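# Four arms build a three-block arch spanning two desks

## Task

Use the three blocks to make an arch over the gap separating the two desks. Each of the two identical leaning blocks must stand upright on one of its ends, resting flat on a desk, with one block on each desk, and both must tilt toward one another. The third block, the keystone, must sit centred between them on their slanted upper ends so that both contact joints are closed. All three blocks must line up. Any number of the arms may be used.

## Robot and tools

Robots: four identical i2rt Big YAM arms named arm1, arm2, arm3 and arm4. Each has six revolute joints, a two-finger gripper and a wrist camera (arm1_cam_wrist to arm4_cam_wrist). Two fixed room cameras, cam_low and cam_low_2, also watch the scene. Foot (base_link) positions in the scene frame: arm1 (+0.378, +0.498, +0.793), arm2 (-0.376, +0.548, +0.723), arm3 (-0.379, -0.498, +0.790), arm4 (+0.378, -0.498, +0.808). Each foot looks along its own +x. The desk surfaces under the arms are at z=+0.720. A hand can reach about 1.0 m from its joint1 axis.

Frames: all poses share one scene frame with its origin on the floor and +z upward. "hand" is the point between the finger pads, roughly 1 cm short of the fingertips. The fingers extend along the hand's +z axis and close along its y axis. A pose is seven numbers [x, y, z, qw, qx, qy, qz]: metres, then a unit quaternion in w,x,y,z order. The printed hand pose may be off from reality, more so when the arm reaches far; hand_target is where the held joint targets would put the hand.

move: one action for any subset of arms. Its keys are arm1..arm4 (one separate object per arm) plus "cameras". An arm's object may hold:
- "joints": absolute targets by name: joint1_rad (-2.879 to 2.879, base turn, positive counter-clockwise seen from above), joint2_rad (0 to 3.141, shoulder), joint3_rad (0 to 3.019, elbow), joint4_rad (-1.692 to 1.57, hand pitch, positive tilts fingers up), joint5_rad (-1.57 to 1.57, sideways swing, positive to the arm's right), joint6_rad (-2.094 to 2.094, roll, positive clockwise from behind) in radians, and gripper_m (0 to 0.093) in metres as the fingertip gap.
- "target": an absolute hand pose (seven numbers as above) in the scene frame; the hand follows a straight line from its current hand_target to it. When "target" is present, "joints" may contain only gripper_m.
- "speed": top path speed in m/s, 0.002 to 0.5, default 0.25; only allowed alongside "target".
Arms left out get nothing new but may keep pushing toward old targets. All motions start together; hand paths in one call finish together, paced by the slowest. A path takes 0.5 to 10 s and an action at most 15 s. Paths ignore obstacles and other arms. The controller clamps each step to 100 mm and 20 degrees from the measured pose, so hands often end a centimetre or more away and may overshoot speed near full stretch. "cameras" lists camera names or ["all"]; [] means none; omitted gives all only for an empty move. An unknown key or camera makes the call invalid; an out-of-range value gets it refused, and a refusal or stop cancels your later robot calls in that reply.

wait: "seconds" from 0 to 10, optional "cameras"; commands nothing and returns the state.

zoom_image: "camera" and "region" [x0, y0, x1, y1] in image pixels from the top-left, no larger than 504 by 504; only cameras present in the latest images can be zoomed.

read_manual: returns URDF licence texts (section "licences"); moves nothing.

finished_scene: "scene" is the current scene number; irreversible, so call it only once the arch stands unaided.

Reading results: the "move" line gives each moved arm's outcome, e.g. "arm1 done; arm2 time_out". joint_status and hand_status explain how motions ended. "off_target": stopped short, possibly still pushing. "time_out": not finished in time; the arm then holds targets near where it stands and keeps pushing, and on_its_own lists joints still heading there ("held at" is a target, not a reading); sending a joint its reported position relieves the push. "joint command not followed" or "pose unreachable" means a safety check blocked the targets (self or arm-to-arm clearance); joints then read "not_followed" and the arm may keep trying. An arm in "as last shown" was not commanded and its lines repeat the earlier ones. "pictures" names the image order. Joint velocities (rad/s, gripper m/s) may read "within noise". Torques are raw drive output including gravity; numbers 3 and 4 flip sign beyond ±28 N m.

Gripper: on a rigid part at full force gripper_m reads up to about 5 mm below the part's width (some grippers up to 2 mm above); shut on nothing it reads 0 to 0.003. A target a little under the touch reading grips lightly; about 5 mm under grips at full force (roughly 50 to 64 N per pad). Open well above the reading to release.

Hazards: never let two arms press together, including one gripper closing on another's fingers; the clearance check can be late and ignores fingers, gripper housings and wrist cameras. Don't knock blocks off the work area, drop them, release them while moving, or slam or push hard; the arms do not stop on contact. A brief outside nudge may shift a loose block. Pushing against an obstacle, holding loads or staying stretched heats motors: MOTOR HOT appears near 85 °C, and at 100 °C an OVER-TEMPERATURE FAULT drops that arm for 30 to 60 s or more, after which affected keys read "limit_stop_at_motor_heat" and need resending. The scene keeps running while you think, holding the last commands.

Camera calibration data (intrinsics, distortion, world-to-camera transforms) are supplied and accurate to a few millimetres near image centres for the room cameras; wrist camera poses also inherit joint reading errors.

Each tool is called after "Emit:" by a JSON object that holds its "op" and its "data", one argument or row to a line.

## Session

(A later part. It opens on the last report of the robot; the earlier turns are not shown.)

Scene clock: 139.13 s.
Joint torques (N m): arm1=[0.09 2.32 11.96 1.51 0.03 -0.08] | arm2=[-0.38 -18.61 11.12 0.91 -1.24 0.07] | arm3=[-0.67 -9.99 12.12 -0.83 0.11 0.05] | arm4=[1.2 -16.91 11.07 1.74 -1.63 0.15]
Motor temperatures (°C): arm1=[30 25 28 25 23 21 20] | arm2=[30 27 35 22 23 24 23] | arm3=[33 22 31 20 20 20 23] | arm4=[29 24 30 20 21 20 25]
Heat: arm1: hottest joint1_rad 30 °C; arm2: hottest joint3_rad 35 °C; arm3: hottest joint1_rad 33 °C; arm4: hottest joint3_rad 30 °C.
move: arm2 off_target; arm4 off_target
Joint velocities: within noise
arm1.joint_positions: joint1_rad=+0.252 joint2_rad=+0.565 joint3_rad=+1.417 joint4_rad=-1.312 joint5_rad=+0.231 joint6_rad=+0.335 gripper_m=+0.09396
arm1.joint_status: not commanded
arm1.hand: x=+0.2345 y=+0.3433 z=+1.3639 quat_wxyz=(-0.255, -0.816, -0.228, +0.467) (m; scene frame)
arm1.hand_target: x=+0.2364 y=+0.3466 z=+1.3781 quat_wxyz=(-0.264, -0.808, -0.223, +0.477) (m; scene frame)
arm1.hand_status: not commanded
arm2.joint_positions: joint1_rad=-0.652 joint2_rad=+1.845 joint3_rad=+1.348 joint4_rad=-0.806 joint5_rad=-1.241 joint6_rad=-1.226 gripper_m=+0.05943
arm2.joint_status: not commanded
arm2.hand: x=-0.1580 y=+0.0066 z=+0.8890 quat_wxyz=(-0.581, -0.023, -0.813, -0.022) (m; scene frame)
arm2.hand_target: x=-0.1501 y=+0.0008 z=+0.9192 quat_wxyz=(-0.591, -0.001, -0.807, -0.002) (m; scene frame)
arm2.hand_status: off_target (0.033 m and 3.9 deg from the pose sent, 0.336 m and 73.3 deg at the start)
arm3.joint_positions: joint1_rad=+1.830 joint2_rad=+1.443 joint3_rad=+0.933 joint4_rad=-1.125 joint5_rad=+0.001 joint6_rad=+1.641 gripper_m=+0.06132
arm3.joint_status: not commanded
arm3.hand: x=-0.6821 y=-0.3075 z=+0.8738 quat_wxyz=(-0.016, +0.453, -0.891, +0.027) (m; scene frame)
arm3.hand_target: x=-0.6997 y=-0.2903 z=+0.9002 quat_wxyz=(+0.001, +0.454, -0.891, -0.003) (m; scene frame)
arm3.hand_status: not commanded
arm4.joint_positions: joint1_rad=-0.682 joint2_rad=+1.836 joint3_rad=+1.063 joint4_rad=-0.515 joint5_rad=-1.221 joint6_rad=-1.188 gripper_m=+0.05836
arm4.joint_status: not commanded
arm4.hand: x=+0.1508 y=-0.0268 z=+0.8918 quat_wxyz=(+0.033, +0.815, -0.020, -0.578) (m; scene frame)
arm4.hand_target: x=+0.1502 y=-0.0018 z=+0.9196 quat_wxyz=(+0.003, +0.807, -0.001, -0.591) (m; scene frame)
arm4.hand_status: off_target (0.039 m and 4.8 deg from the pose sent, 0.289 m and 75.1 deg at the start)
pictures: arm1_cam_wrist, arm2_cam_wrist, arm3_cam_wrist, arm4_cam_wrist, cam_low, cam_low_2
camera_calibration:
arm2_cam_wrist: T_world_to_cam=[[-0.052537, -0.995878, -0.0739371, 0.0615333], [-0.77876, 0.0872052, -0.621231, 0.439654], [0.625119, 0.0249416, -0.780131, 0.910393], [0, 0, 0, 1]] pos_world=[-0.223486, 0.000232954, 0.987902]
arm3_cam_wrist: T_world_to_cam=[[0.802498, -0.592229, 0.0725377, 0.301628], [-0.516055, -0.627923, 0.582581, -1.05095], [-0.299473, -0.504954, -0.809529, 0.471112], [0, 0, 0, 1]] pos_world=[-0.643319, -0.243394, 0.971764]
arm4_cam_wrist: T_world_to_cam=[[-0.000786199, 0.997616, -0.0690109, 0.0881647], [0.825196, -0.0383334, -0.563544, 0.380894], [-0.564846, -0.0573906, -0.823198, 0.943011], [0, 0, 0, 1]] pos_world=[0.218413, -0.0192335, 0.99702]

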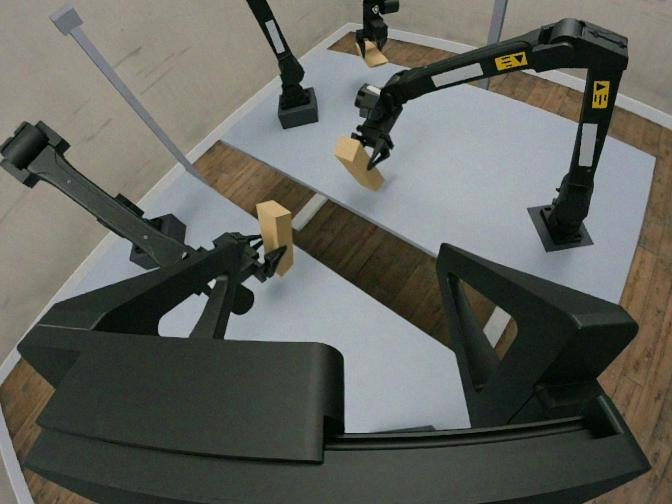

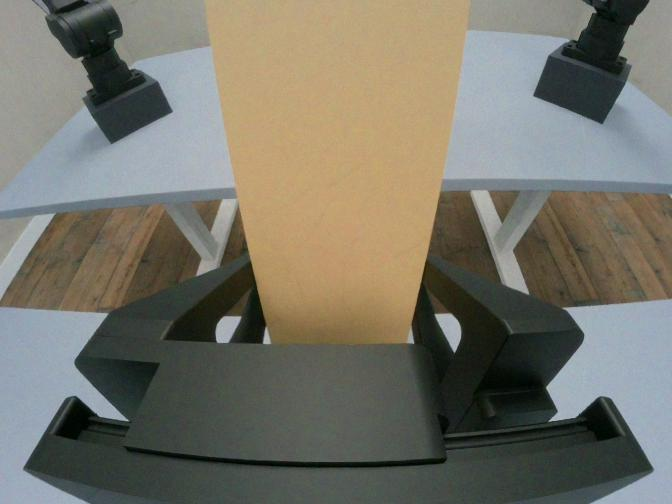

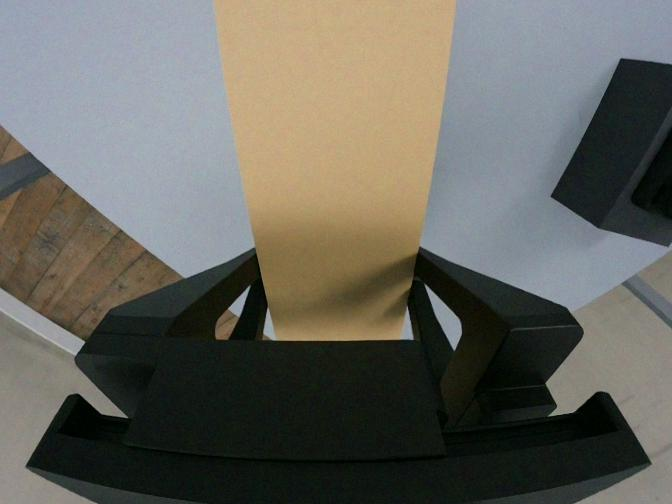

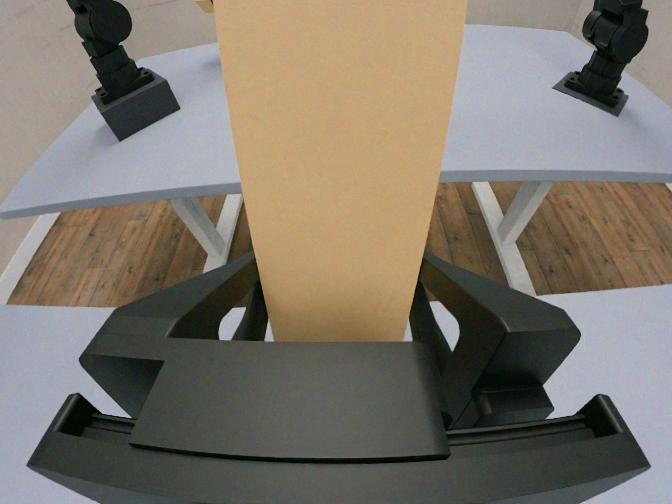

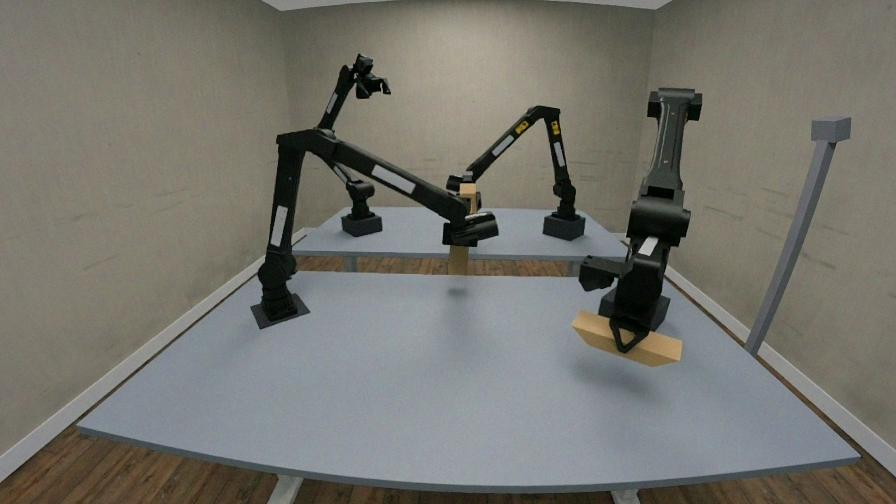

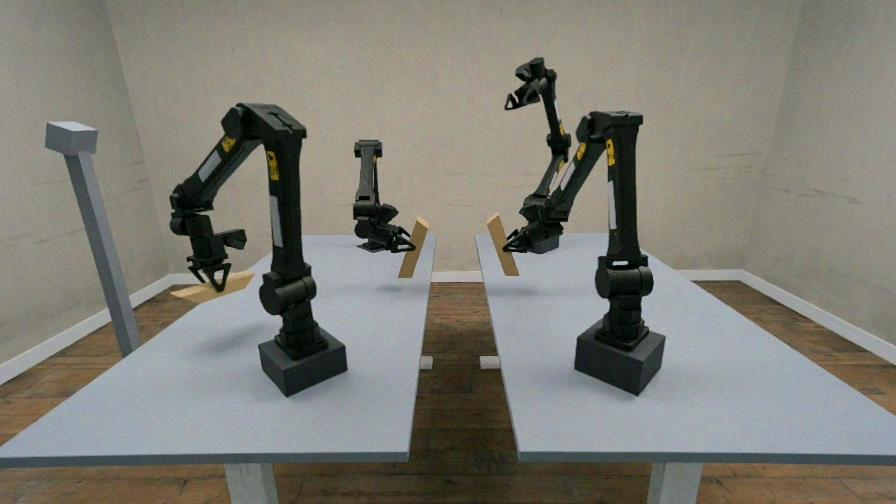

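Emit:
{"op": "move", "data": {
  "arm2": {"target": [-0.118, 0.0, 0.845, 0.5913, 0, 0.8064, 0], "speed": 0.1},
  "arm4": {"target": [0.118, 0.0, 0.845, 0, 0.8064, 0, -0.5913], "speed": 0.1},
  "cameras": ["cam_low", "cam_low_2", "arm2_cam_wrist", "arm4_cam_wrist"]
}}

Scene clock: 145.10 s.
Joint torques (N m): arm1=[-0.09 2.37 11.96 1.55 0.05 -0.08] | arm2=[-0.44 -17.55 8.23 1.17 -0.83 0.09] | arm3=[-0.32 -10.11 12.07 -0.72 0.12 0.03] | arm4=[2.26 -18.32 7.08 2.3 -1.02 0.16]
Motor temperatures (°C): arm1=[30 25 28 25 23 21 20] | arm2=[30 27 35 22 23 24 23] | arm3=[33 22 32 20 20 20 23] | arm4=[29 24 32 20 22 20 25]
Heat: arm1: hottest joint1_rad 30 °C; arm2: hottest joint3_rad 35 °C; arm3: hottest joint1_rad 33 °C; arm4: hottest joint3_rad 32 °C.
move: arm2 off_target; arm4 off_target
Joint velocities: within noise
arm1: as last shown
arm2.joint_positions: joint1_rad=-0.592 joint2_rad=+1.919 joint3_rad=+1.278 joint4_rad=-0.453 joint5_rad=-1.225 joint6_rad=-1.059 gripper_m=+0.05943
arm2.joint_status: not commanded
arm2.hand: x=-0.1238 y=-0.0010 z=+0.8363 quat_wxyz=(-0.587, -0.007, -0.810, -0.003) (m; scene frame)
arm2.hand_target: x=-0.1182 y=-0.0002 z=+0.8447 quat_wxyz=(-0.591, +0.001, -0.807, +0.001) (m; scene frame)
arm2.hand_status: off_target (0.011 m and 1.1 deg from the pose sent, 0.060 m and 3.9 deg at the start)
arm3.joint_positions: joint1_rad=+1.830 joint2_rad=+1.443 joint3_rad=+0.933 joint4_rad=-1.124 joint5_rad=+0.001 joint6_rad=+1.641 gripper_m=+0.06132
arm3.joint_status: not commanded
arm3.hand: x=-0.6825 y=-0.3073 z=+0.8737 quat_wxyz=(-0.016, +0.453, -0.891, +0.026) (m; scene frame)
arm3.hand_target: x=-0.7000 y=-0.2901 z=+0.9002 quat_wxyz=(+0.001, +0.454, -0.891, -0.003) (m; scene frame)
arm3.hand_status: not commanded
arm4.joint_positions: joint1_rad=-0.634 joint2_rad=+1.987 joint3_rad=+1.055 joint4_rad=-0.153 joint5_rad=-1.205 joint6_rad=-1.024 gripper_m=+0.05836
arm4.joint_status: not commanded
arm4.hand: x=+0.1238 y=-0.0079 z=+0.8308 quat_wxyz=(+0.011, +0.811, -0.010, -0.585) (m; scene frame)
arm4.hand_target: x=+0.1181 y=-0.0001 z=+0.8453 quat_wxyz=(-0.002, +0.806, +0.003, -0.592) (m; scene frame)
arm4.hand_status: off_target (0.017 m and 2.0 deg from the pose sent, 0.063 m and 4.8 deg at the start)
pictures: arm2_cam_wrist, arm4_cam_wrist, cam_low, cam_low_2
camera_calibration:
arm2_cam_wrist: T_world_to_cam=[[-0.0483884, -0.998514, -0.0250727, 0.0114278], [-0.771253, 0.0533023, -0.634293, 0.446126], [0.634686, -0.011355, -0.772686, 0.843022], [0, 0, 0, 1]] pos_world=[-0.190425, -0.00279629, 0.934653]
arm4_cam_wrist: T_world_to_cam=[[0.00941392, 0.99971, -0.0221824, 0.0248261], [0.816322, -0.0204952, -0.577234, 0.382262], [-0.577521, -0.012674, -0.816277, 0.87478], [0, 0, 0, 1]] pos_world=[0.192922, -0.00589741, 0.935268]

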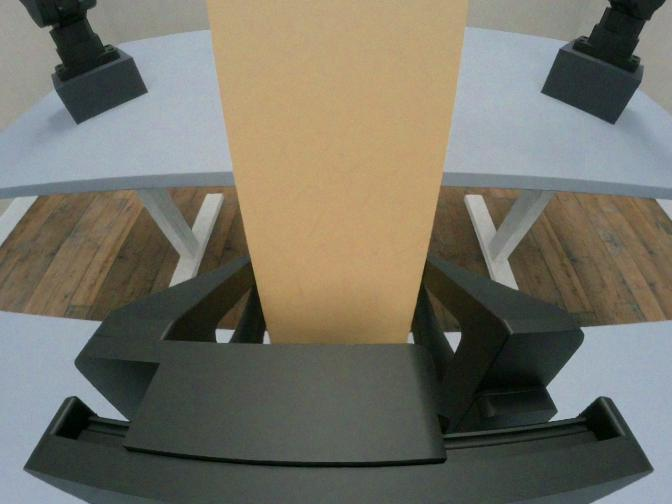

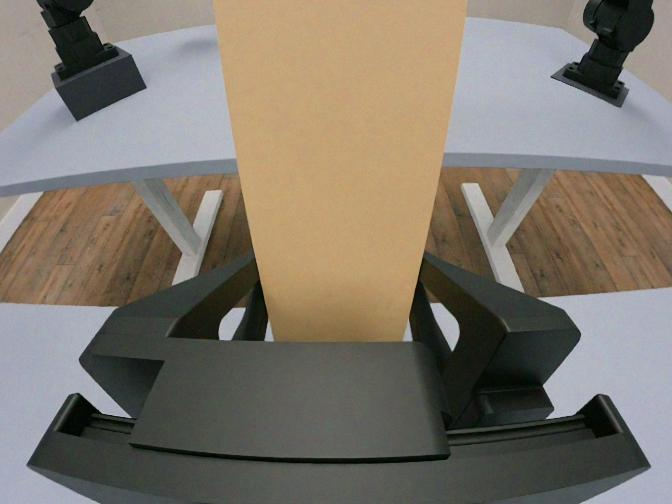

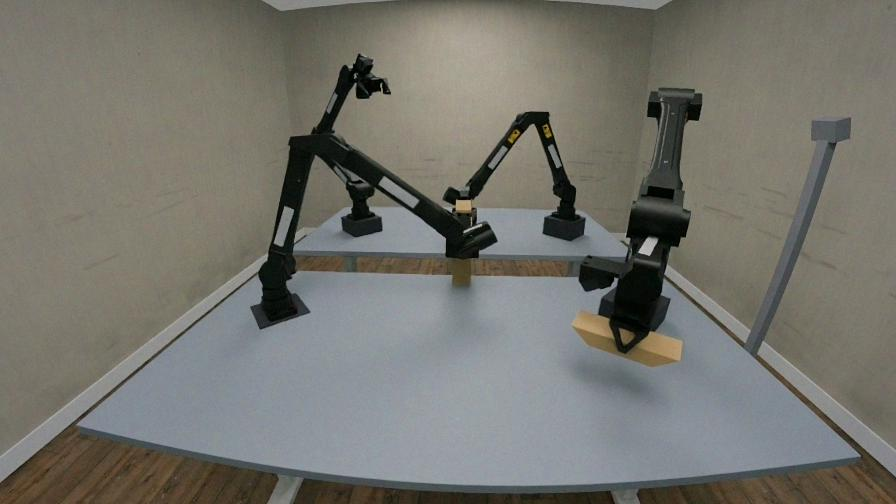

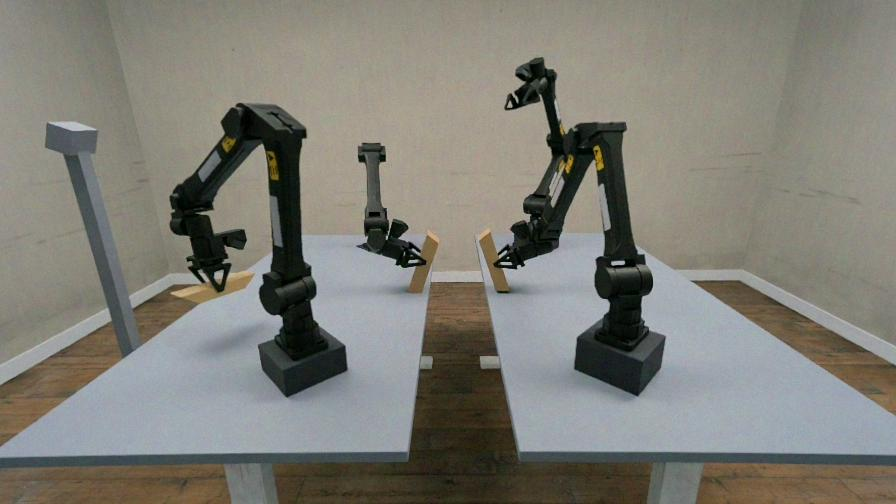

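Emit:
{"op": "zoom_image", "data": {
  "camera": "cam_low_2",
  "region": [380, 210, 540, 310]
}}

Emit:
{"op": "zoom_image", "data": {
  "camera": "cam_low",
  "region": [420, 180, 520, 310]
}}

Scaled by 3.150 from the camera's 896x504 image, which has a finer 1280x720 frame.

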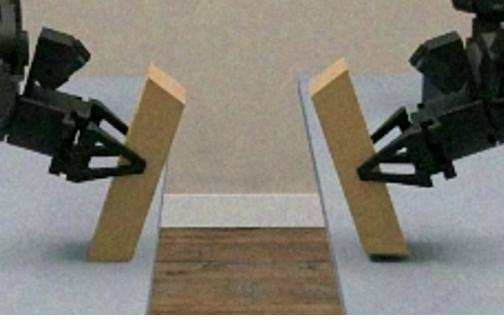

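Scaled by 3.877 from the camera's 896x504 image, which has a finer 1280x720 frame.

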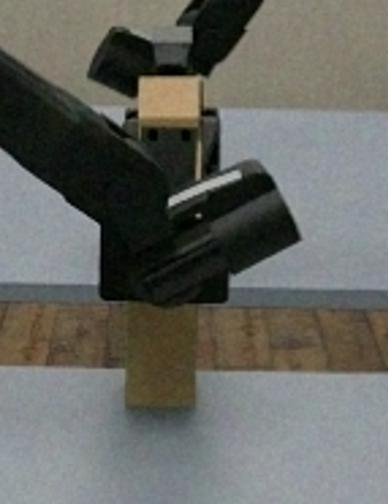

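Emit:
{"op": "zoom_image", "data": {
  "camera": "cam_low_2",
  "region": [400, 220, 450, 300]
}}

Emit:
{"op": "zoom_image", "data": {
  "camera": "cam_low_2",
  "region": [470, 220, 520, 300]
}}

Emit:
{"op": "zoom_image", "data": {
  "camera": "cam_low_2",
  "region": [165, 260, 265, 310]
}}

Scaled by 6.300 from the camera's 896x504 image, which has a finer 1280x720 frame.

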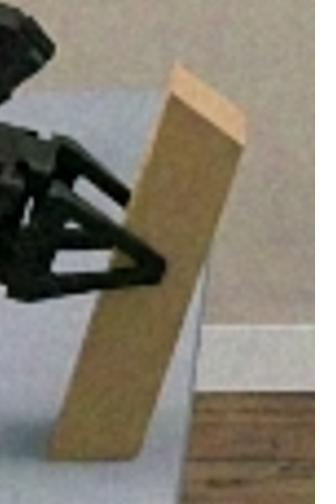

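Scaled by 6.300 from the camera's 896x504 image, which has a finer 1280x720 frame.

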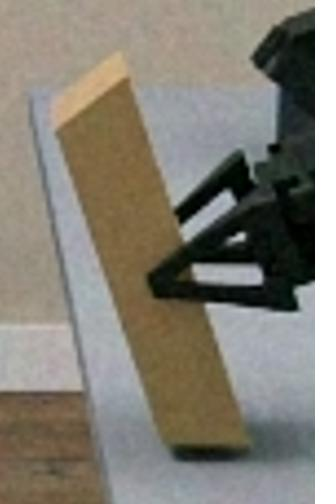

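Scaled by 5.040 from the camera's 896x504 image, which has a finer 1280x720 frame.

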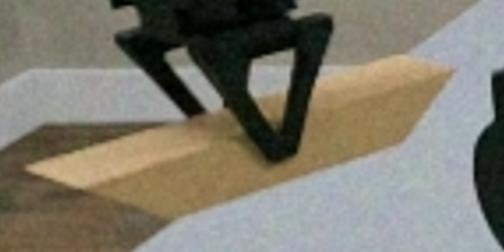

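Emit:
{"op": "move", "data": {
  "arm2": {"target": [-0.115, 0.001, 0.834, 0.5736, 0, 0.8192, 0], "speed": 0.06},
  "arm4": {"target": [0.115, 0.007, 0.838, 0, 0.8192, 0, -0.5736], "speed": 0.06},
  "cameras": ["cam_low", "cam_low_2"]
}}

Emit:
{"op": "zoom_image", "data": {
  "camera": "cam_low_2",
  "region": [400, 220, 530, 310]
}}

Emit:
{"op": "zoom_image", "data": {
  "camera": "cam_low",
  "region": [420, 180, 520, 310]
}}

Scene clock: 164.53 s.
Joint torques (N m): arm1=[0.03 2.32 11.99 1.52 0.05 -0.07] | arm2=[-0.21 -16.5 8.69 0.25 -0.24 -0.17] | arm3=[-0.38 -10.11 12.05 -0.75 0.12 0.07] | arm4=[2.78 -17.79 9.39 0.54 -0.92 -0.12]
Motor temperatures (°C): arm1=[30 25 28 25 23 21 20] | arm2=[30 29 33 22 23 24 24] | arm3=[33 23 36 20 20 20 24] | arm4=[29 28 30 20 22 20 26]
Heat: arm1: hottest joint1_rad 30 °C; arm2: hottest joint3_rad 33 °C; arm3: hottest joint3_rad 36 °C; arm4: hottest joint3_rad 30 °C.
move: arm2 done; arm4 off_target
Joint velocities: within noise
arm1, arm3: as last shown
arm2.joint_positions: joint1_rad=-0.586 joint2_rad=+1.917 joint3_rad=+1.278 joint4_rad=-0.459 joint5_rad=-1.201 joint6_rad=-1.060 gripper_m=+0.05943
arm2.joint_status: not commanded
arm2.hand: x=-0.1216 y=-0.0006 z=+0.8338 quat_wxyz=(-0.578, -0.008, -0.816, -0.001) (m; scene frame)
arm2.hand_target: x=-0.1151 y=+0.0012 z=+0.8340 quat_wxyz=(-0.574, +0.000, -0.819, +0.000) (m; scene frame)
arm2.hand_status: done (0.007 m and 1.1 deg from the pose sent, 0.009 m and 2.0 deg at the start)
arm4.joint_positions: joint1_rad=-0.631 joint2_rad=+1.992 joint3_rad=+1.055 joint4_rad=-0.177 joint5_rad=-1.165 joint6_rad=-1.028 gripper_m=+0.05836
arm4.joint_status: not commanded
arm4.hand: x=+0.1249 y=-0.0089 z=+0.8211 quat_wxyz=(+0.015, +0.823, -0.021, -0.568) (m; scene frame)
arm4.hand_target: x=+0.1153 y=+0.0060 z=+0.8384 quat_wxyz=(+0.000, +0.819, +0.000, -0.574) (m; scene frame)
arm4.hand_status: off_target (0.025 m and 3.1 deg from the pose sent, 0.019 m and 2.4 deg at the start)
pictures: cam_low, cam_low_2

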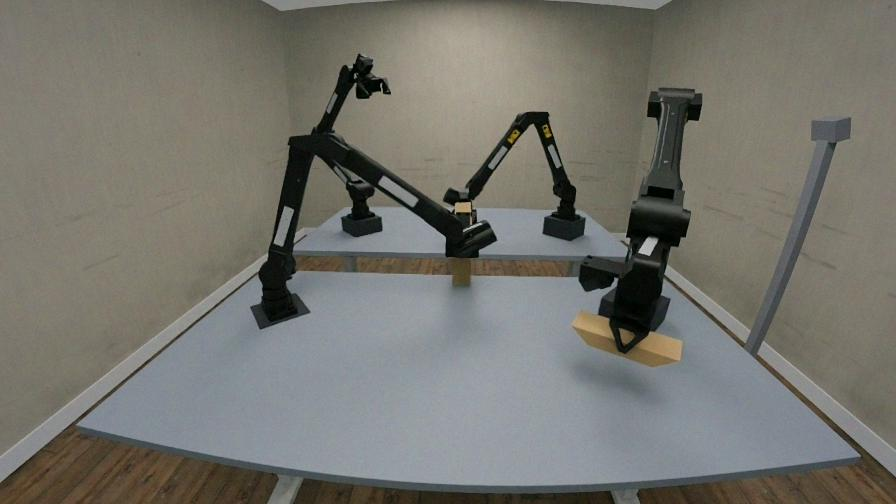

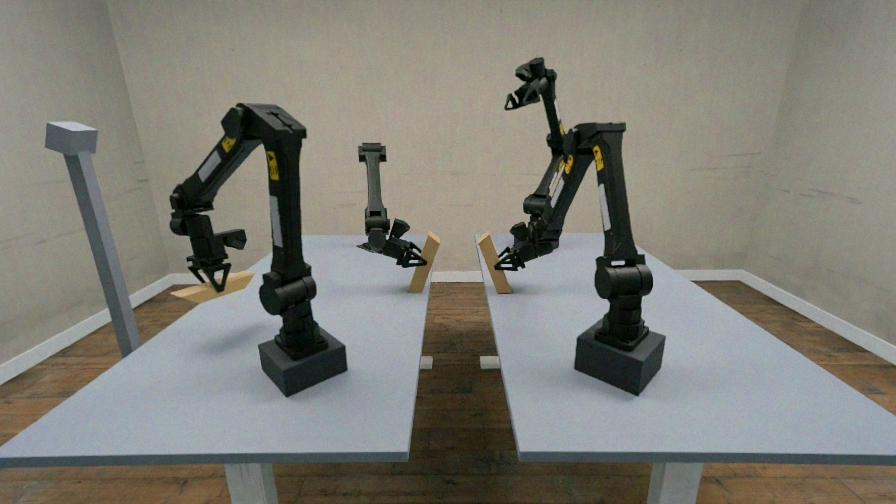

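Scaled by 3.877 from the camera's 896x504 image, which has a finer 1280x720 frame.

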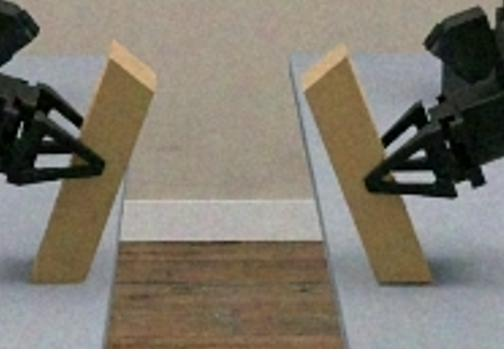

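Scaled by 3.877 from the camera's 896x504 image, which has a finer 1280x720 frame.

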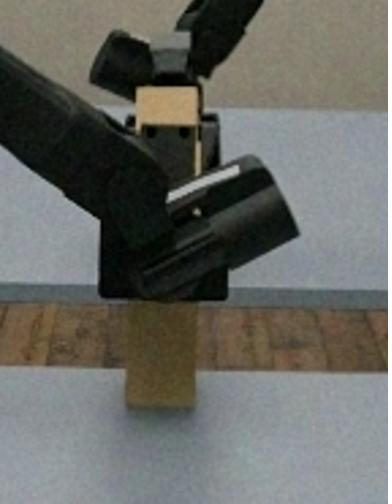

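Emit:
{"op": "move", "data": {
  "arm2": {"target": [-0.115, 0.002, 0.822, 0.5736, 0, 0.8192, 0], "speed": 0.05},
  "arm4": {"target": [0.110, 0.014, 0.832, 0, 0.8192, 0, -0.5736], "speed": 0.05},
  "cameras": ["cam_low", "cam_low_2"]
}}

Emit:
{"op": "zoom_image", "data": {
  "camera": "cam_low_2",
  "region": [400, 220, 530, 310]
}}

Emit:
{"op": "zoom_image", "data": {
  "camera": "cam_low",
  "region": [420, 180, 520, 310]
}}

Scene clock: 168.70 s.
Joint torques (N m): arm1=[-0.15 2.26 11.95 1.55 0.05 -0.08] | arm2=[-0.32 -15.15 7.76 1.22 -0.24 -0.17] | arm3=[-0.44 -9.88 12.12 -0.81 0.11 0.05] | arm4=[2.78 -16.73 10.02 1.32 -0.78 0.05]
Motor temperatures (°C): arm1=[30 25 28 25 23 21 20] | arm2=[29 29 32 22 23 24 24] | arm3=[33 23 37 20 20 20 24] | arm4=[29 28 30 20 22 20 26]
Heat: arm1: hottest joint1_rad 30 °C; arm2: hottest joint3_rad 32 °C; arm3: hottest joint3_rad 37 °C; arm4: hottest joint3_rad 30 °C.
move: arm2 off_target; arm4 off_target
Joint velocities: within noise
arm1, arm3: as last shown
arm2.joint_positions: joint1_rad=-0.585 joint2_rad=+1.917 joint3_rad=+1.278 joint4_rad=-0.458 joint5_rad=-1.201 joint6_rad=-1.059 gripper_m=+0.05943
arm2.joint_status: not commanded
arm2.hand: x=-0.1214 y=-0.0007 z=+0.8339 quat_wxyz=(-0.578, -0.008, -0.816, -0.001) (m; scene frame)
arm2.hand_target: x=-0.1151 y=+0.0023 z=+0.8222 quat_wxyz=(-0.574, -0.001, -0.819, -0.001) (m; scene frame)
arm2.hand_status: off_target (0.014 m and 1.1 deg from the pose sent, 0.014 m and 1.1 deg at the start)
arm4.joint_positions: joint1_rad=-0.625 joint2_rad=+2.000 joint3_rad=+1.069 joint4_rad=-0.177 joint5_rad=-1.165 joint6_rad=-1.022 gripper_m=+0.05836
arm4.joint_status: not commanded
arm4.hand: x=+0.1208 y=-0.0056 z=+0.8210 quat_wxyz=(+0.016, +0.822, -0.020, -0.568) (m; scene frame)
arm4.hand_target: x=+0.1104 y=+0.0128 z=+0.8326 quat_wxyz=(+0.002, +0.819, -0.003, -0.574) (m; scene frame)
arm4.hand_status: off_target (0.025 m and 3.0 deg from the pose sent, 0.029 m and 3.1 deg at the start)
pictures: cam_low, cam_low_2

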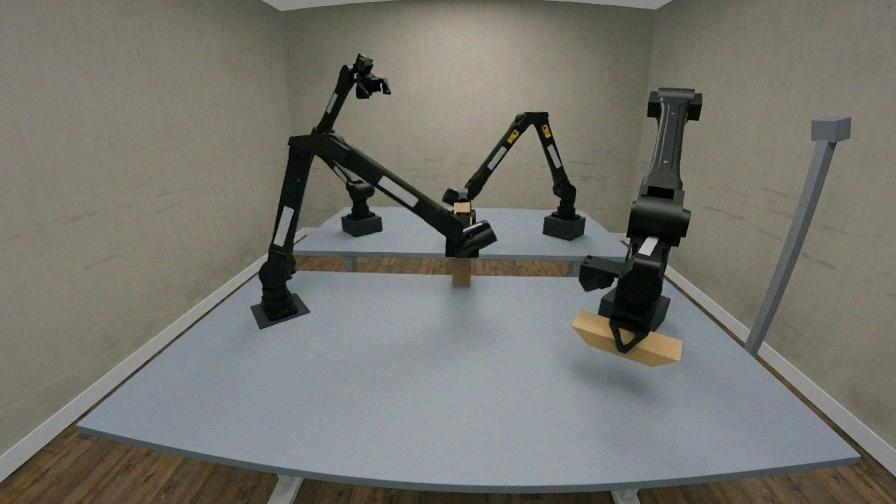

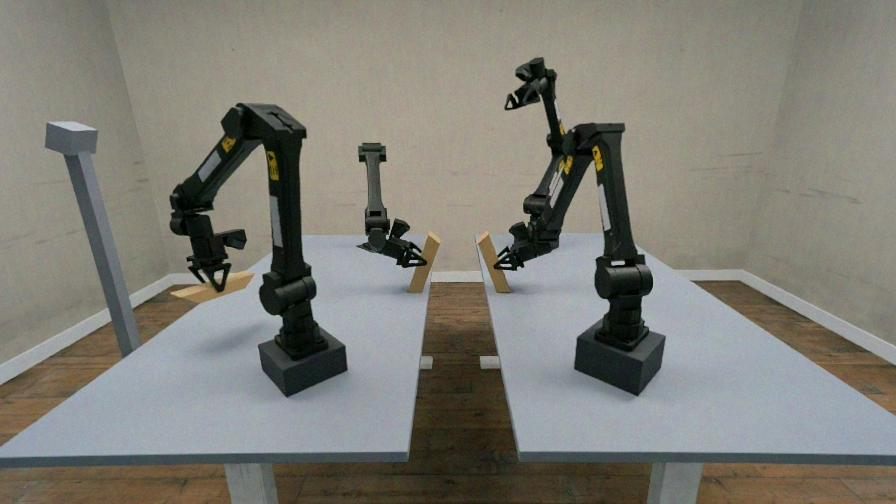

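Scaled by 3.877 from the camera's 896x504 image, which has a finer 1280x720 frame.

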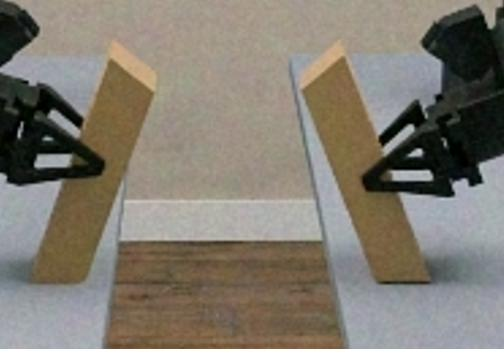

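Scaled by 3.877 from the camera's 896x504 image, which has a finer 1280x720 frame.

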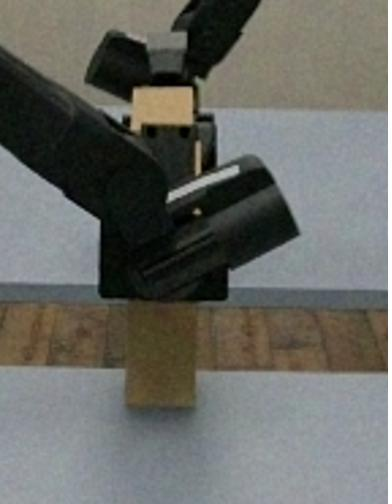

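Emit:
{"op": "move", "data": {
  "arm4": {"target": [0.110, 0.018, 0.820, 0, 0.8192, 0, -0.5736], "speed": 0.05},
  "cameras": ["cam_low", "cam_low_2"]
}}

Emit:
{"op": "zoom_image", "data": {
  "camera": "cam_low_2",
  "region": [400, 220, 530, 310]
}}

Emit:
{"op": "zoom_image", "data": {
  "camera": "cam_low_2",
  "region": [470, 230, 520, 300]
}}

Scene clock: 176.43 s.
Joint torques (N m): arm1=[0.03 2.14 11.96 1.55 0.05 -0.08] | arm2=[-0.15 -14.97 7.72 1.26 -0.22 -0.16] | arm3=[-0.26 -10.11 12.16 -0.65 0.15 0.08] | arm4=[2.67 -15.62 9.65 1.99 -0.48 -0.07]
Motor temperatures (°C): arm1=[30 25 28 25 23 21 19] | arm2=[29 29 32 22 23 24 24] | arm3=[33 23 38 20 20 20 24] | arm4=[29 28 32 20 22 20 26]
Heat: arm1: hottest joint1_rad 30 °C; arm2: hottest joint3_rad 32 °C; arm3: hottest joint3_rad 38 °C; arm4: hottest joint3_rad 32 °C.
move: arm4 off_target
Joint velocities: within noise
arm1, arm2, arm3: as last shown
arm4.joint_positions: joint1_rad=-0.625 joint2_rad=+2.014 joint3_rad=+1.088 joint4_rad=-0.177 joint5_rad=-1.173 joint6_rad=-1.022 gripper_m=+0.05836
arm4.joint_status: not commanded
arm4.hand: x=+0.1192 y=+0.0001 z=+0.8205 quat_wxyz=(+0.015, +0.820, -0.017, -0.572) (m; scene frame)
arm4.hand_target: x=+0.1104 y=+0.0171 z=+0.8206 quat_wxyz=(+0.000, +0.819, +0.000, -0.574) (m; scene frame)
arm4.hand_status: off_target (0.020 m and 2.7 deg from the pose sent, 0.026 m and 3.0 deg at the start)
pictures: cam_low, cam_low_2

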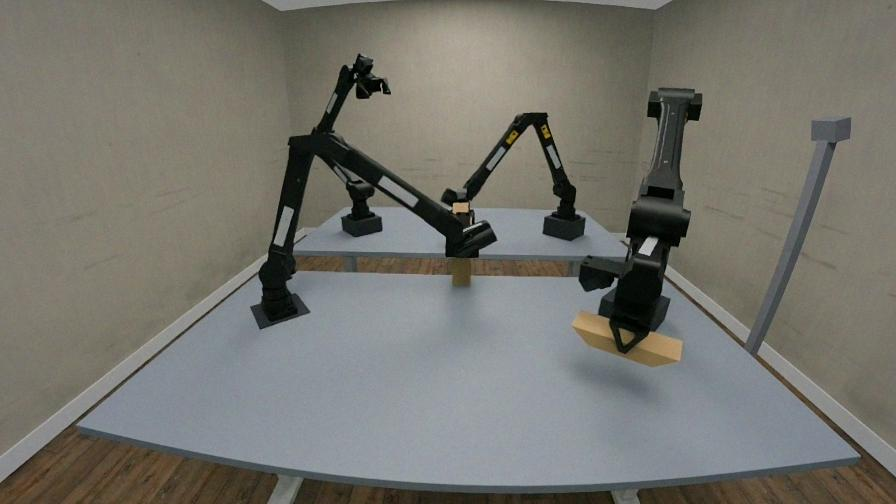

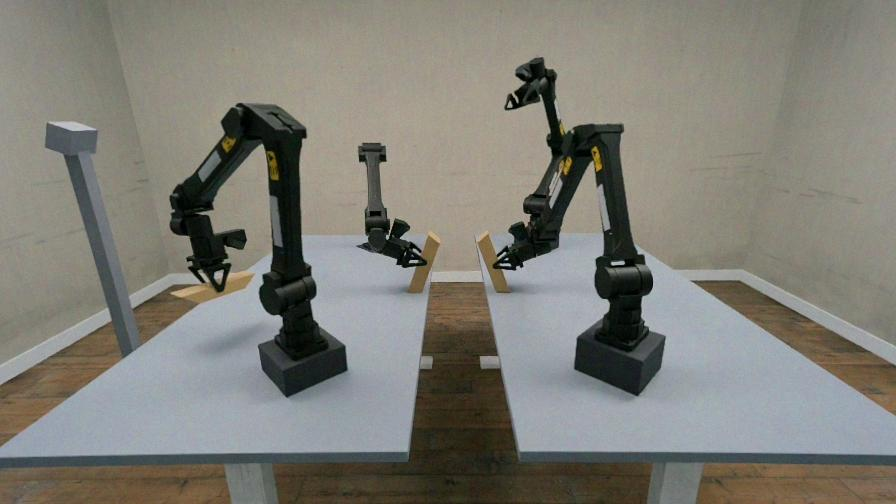

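Scaled by 3.877 from the camera's 896x504 image, which has a finer 1280x720 frame.

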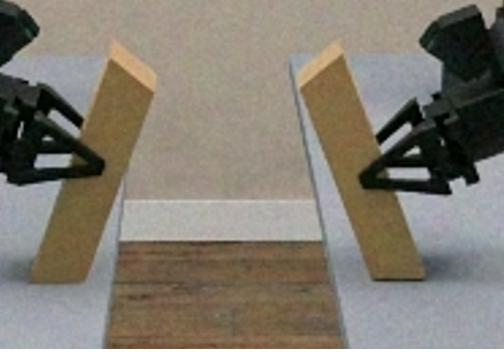

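Scaled by 7.200 from the camera's 896x504 image, which has a finer 1280x720 frame.

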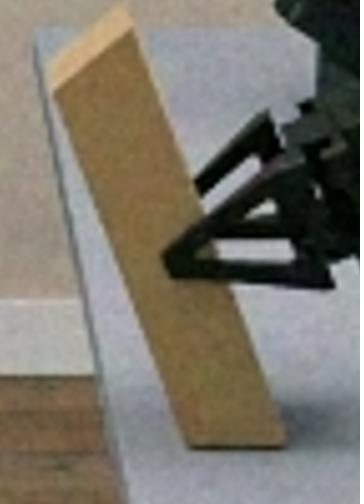

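Emit:
{"op": "move", "data": {
  "arm2": {"target": [-0.112, 0.002, 0.824, 0.5692, -0.0080, 0.8223, -0.0010], "speed": 0.05},
  "arm4": {"target": [0.107, 0.017, 0.822, -0.0151, 0.8180, 0.0170, -0.5749], "speed": 0.05},
  "cameras": ["cam_low", "cam_low_2"]
}}

Emit:
{"op": "zoom_image", "data": {
  "camera": "cam_low_2",
  "region": [400, 220, 530, 310]
}}

Emit:
{"op": "zoom_image", "data": {
  "camera": "cam_low",
  "region": [420, 180, 520, 310]
}}

Scene clock: 191.37 s.
Joint torques (N m): arm1=[-0.03 2.43 11.95 1.55 0.04 -0.08] | arm2=[-0.26 -15.21 8.64 0.35 -0.02 -0.35] | arm3=[-0.26 -9.88 12.05 -0.77 0.09 0.05] | arm4=[2.78 -16.32 8.95 2.19 -0.41 -0.23]
Motor temperatures (°C): arm1=[30 25 28 25 23 21 19] | arm2=[29 30 31 22 23 24 24] | arm3=[32 23 39 20 20 20 24] | arm4=[29 27 32 20 22 20 26]
Heat: arm1: hottest joint1_rad 30 °C; arm2: hottest joint3_rad 31 °C; arm3: hottest joint3_rad 39 °C; arm4: hottest joint3_rad 32 °C.
move: arm2 off_target; arm4 off_target
Joint velocities: within noise
arm1, arm3: as last shown
arm2.joint_positions: joint1_rad=-0.581 joint2_rad=+1.917 joint3_rad=+1.278 joint4_rad=-0.462 joint5_rad=-1.198 joint6_rad=-1.068 gripper_m=+0.05943
arm2.joint_status: not commanded
arm2.hand: x=-0.1193 y=+0.0007 z=+0.8331 quat_wxyz=(-0.576, -0.005, -0.817, -0.001) (m; scene frame)
arm2.hand_target: x=-0.1122 y=+0.0022 z=+0.8241 quat_wxyz=(-0.569, +0.008, -0.822, +0.001) (m; scene frame)
arm2.hand_status: off_target (0.012 m and 1.8 deg from the pose sent, 0.014 m and 2.2 deg at the start)
arm4.joint_positions: joint1_rad=-0.621 joint2_rad=+2.017 joint3_rad=+1.088 joint4_rad=-0.151 joint5_rad=-1.172 joint6_rad=-1.024 gripper_m=+0.05836
arm4.joint_status: not commanded
arm4.hand: x=+0.1170 y=+0.0022 z=+0.8202 quat_wxyz=(+0.007, +0.819, -0.009, -0.573) (m; scene frame)
arm4.hand_target: x=+0.1074 y=+0.0163 z=+0.8224 quat_wxyz=(-0.015, +0.818, +0.017, -0.575) (m; scene frame)
arm4.hand_status: off_target (0.018 m and 3.9 deg from the pose sent, 0.021 m and 5.3 deg at the start)
pictures: cam_low, cam_low_2

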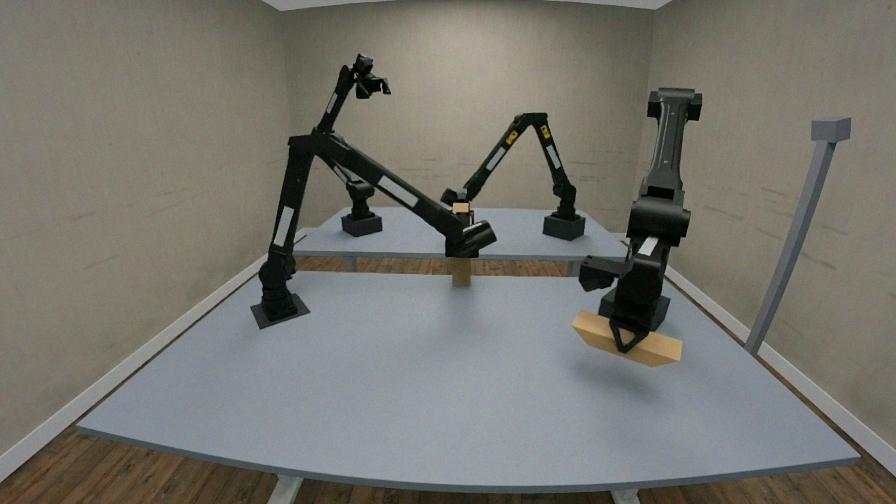

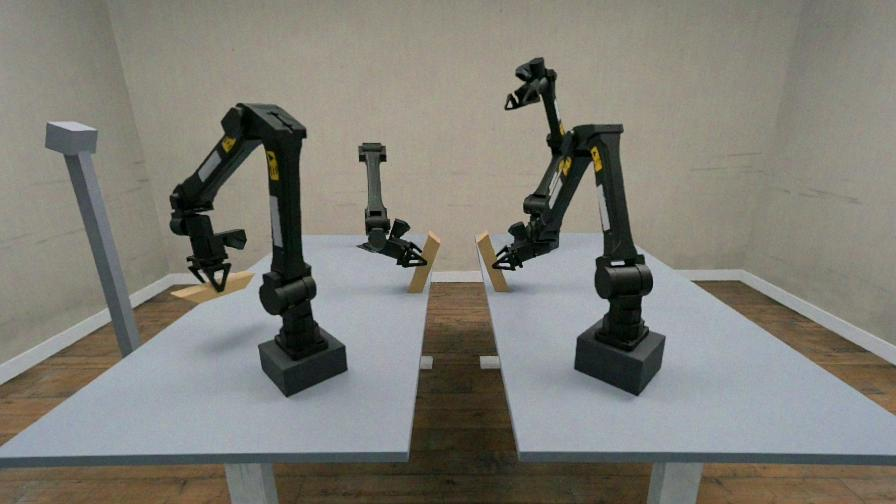

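Scaled by 3.877 from the camera's 896x504 image, which has a finer 1280x720 frame.

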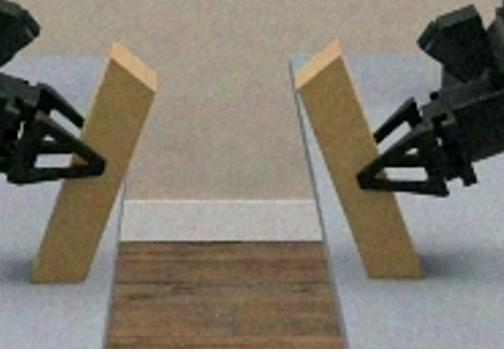

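Scaled by 3.877 from the camera's 896x504 image, which has a finer 1280x720 frame.

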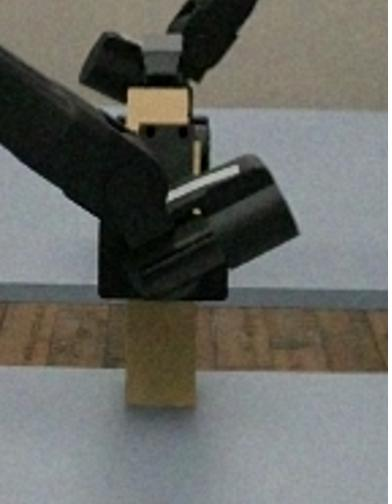

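Emit:
{"op": "zoom_image", "data": {
  "camera": "cam_low",
  "region": [240, 240, 330, 340]
}}

Emit:
{"op": "zoom_image", "data": {
  "camera": "cam_low",
  "region": [590, 240, 690, 340]
}}

Emit:
{"op": "zoom_image", "data": {
  "camera": "cam_low",
  "region": [330, 170, 400, 250]
}}

Emit:
{"op": "zoom_image", "data": {
  "camera": "cam_low",
  "region": [530, 170, 610, 250]
}}

Scaled by 5.040 from the camera's 896x504 image, which has a finer 1280x720 frame.

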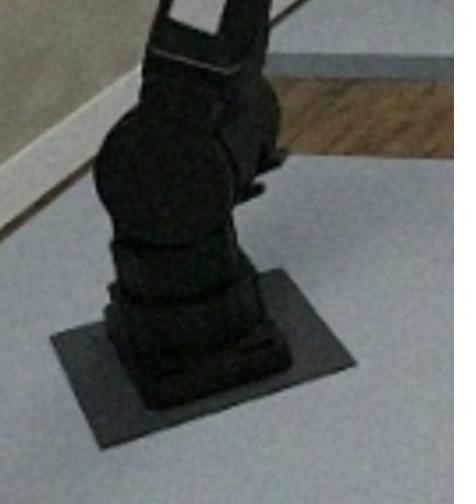

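Scaled by 5.040 from the camera's 896x504 image, which has a finer 1280x720 frame.

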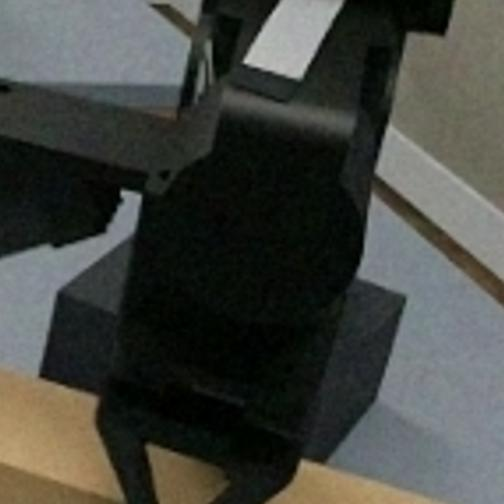

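Scaled by 6.300 from the camera's 896x504 image, which has a finer 1280x720 frame.

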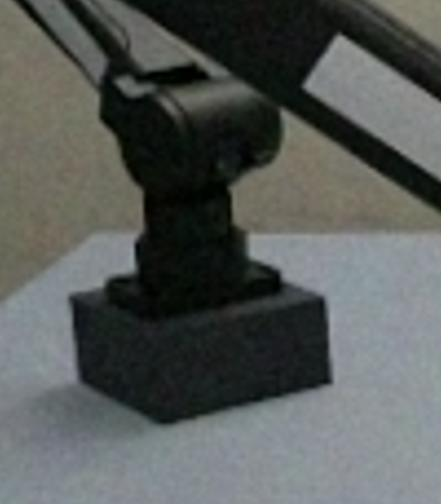

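Scaled by 6.300 from the camera's 896x504 image, which has a finer 1280x720 frame.

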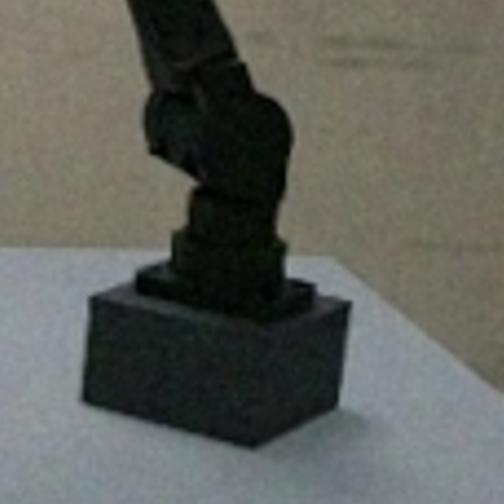

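Emit:
{"op": "wait", "data": {
  "seconds": 0.1,
  "cameras": ["arm1_cam_wrist", "cam_low", "cam_low_2"]
}}

Emit:
{"op": "zoom_image", "data": {
  "camera": "arm1_cam_wrist",
  "region": [230, 130, 430, 280]
}}

Scene clock: 202.27 s.
Joint torques (N m): arm1=[0.03 2.2 11.99 1.54 0.04 -0.08] | arm2=[-0.09 -15.44 8.7 0.32 -0.02 -0.33] | arm3=[-0.5 -10.29 12.05 -0.72 0.12 0.05] | arm4=[2.73 -16.32 8.96 2.29 -0.41 -0.23]
Motor temperatures (°C): arm1=[30 25 29 25 23 21 19] | arm2=[29 30 31 22 23 24 24] | arm3=[32 23 40 20 20 20 24] | arm4=[29 27 32 20 22 20 26]
Heat: arm1: hottest joint1_rad 30 °C; arm2: hottest joint3_rad 31 °C; arm3: hottest joint3_rad 40 °C; arm4: hottest joint3_rad 32 °C.
Joint velocities: within noise
arm1.joint_positions: joint1_rad=+0.252 joint2_rad=+0.565 joint3_rad=+1.417 joint4_rad=-1.312 joint5_rad=+0.231 joint6_rad=+0.335 gripper_m=+0.09396
arm1.joint_status: not commanded
arm1.hand: x=+0.2345 y=+0.3433 z=+1.3639 quat_wxyz=(-0.255, -0.816, -0.228, +0.467) (m; scene frame)
arm1.hand_target: x=+0.2364 y=+0.3466 z=+1.3781 quat_wxyz=(-0.264, -0.808, -0.223, +0.477) (m; scene frame)
arm1.hand_status: not commanded
arm2.joint_positions: joint1_rad=-0.581 joint2_rad=+1.917 joint3_rad=+1.278 joint4_rad=-0.464 joint5_rad=-1.198 joint6_rad=-1.068 gripper_m=+0.05943
arm2.joint_status: not commanded
arm2.hand: x=-0.1193 y=+0.0009 z=+0.8330 quat_wxyz=(-0.576, -0.005, -0.817, -0.001) (m; scene frame)
arm2.hand_target: x=-0.1122 y=+0.0024 z=+0.8240 quat_wxyz=(-0.569, +0.007, -0.822, +0.001) (m; scene frame)
arm2.hand_status: off_target (0.012 m and 1.8 deg from the pose sent, 0.014 m and 2.2 deg at the start)
arm3.joint_positions: joint1_rad=+1.830 joint2_rad=+1.443 joint3_rad=+0.933 joint4_rad=-1.124 joint5_rad=+0.001 joint6_rad=+1.641 gripper_m=+0.06132
arm3.joint_status: not commanded
arm3.hand: x=-0.6825 y=-0.3073 z=+0.8737 quat_wxyz=(-0.016, +0.453, -0.891, +0.026) (m; scene frame)
arm3.hand_target: x=-0.7000 y=-0.2901 z=+0.9002 quat_wxyz=(+0.001, +0.454, -0.891, -0.003) (m; scene frame)
arm3.hand_status: not commanded
arm4.joint_positions: joint1_rad=-0.621 joint2_rad=+2.017 joint3_rad=+1.088 joint4_rad=-0.151 joint5_rad=-1.172 joint6_rad=-1.024 gripper_m=+0.05836
arm4.joint_status: not commanded
arm4.hand: x=+0.1170 y=+0.0022 z=+0.8202 quat_wxyz=(+0.007, +0.819, -0.009, -0.573) (m; scene frame)
arm4.hand_target: x=+0.1074 y=+0.0163 z=+0.8224 quat_wxyz=(-0.015, +0.818, +0.017, -0.575) (m; scene frame)
arm4.hand_status: off_target (0.018 m and 3.9 deg from the pose sent, 0.021 m and 5.3 deg at the start)
wait: 0.10 s; at rest from the start
pictures: arm1_cam_wrist, cam_low, cam_low_2

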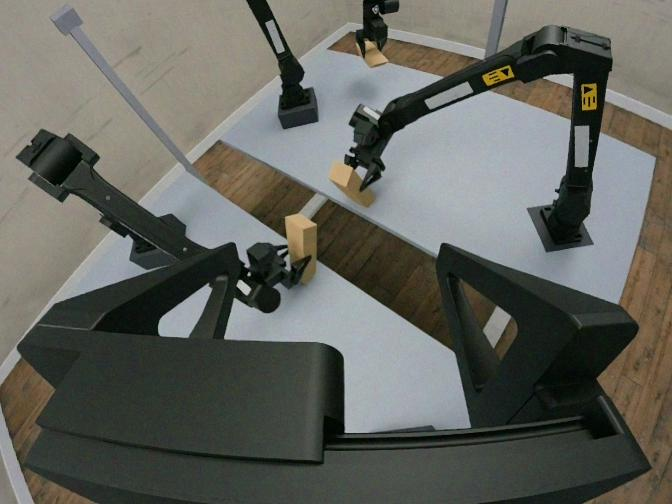

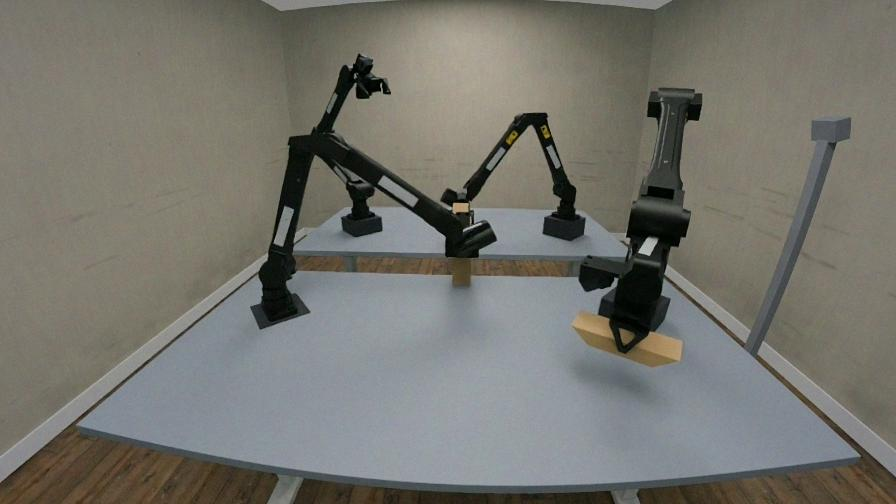

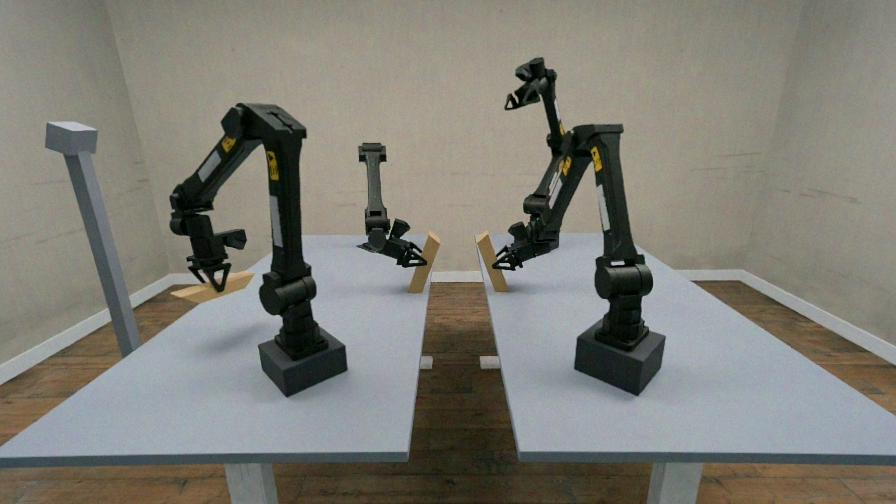

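Scaled by 2.520 from the camera's 672x504 image, which has a finer 960x720 frame.

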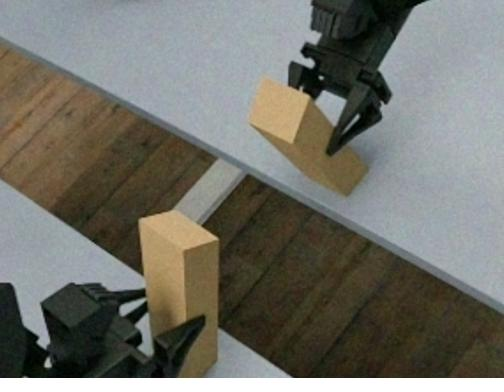

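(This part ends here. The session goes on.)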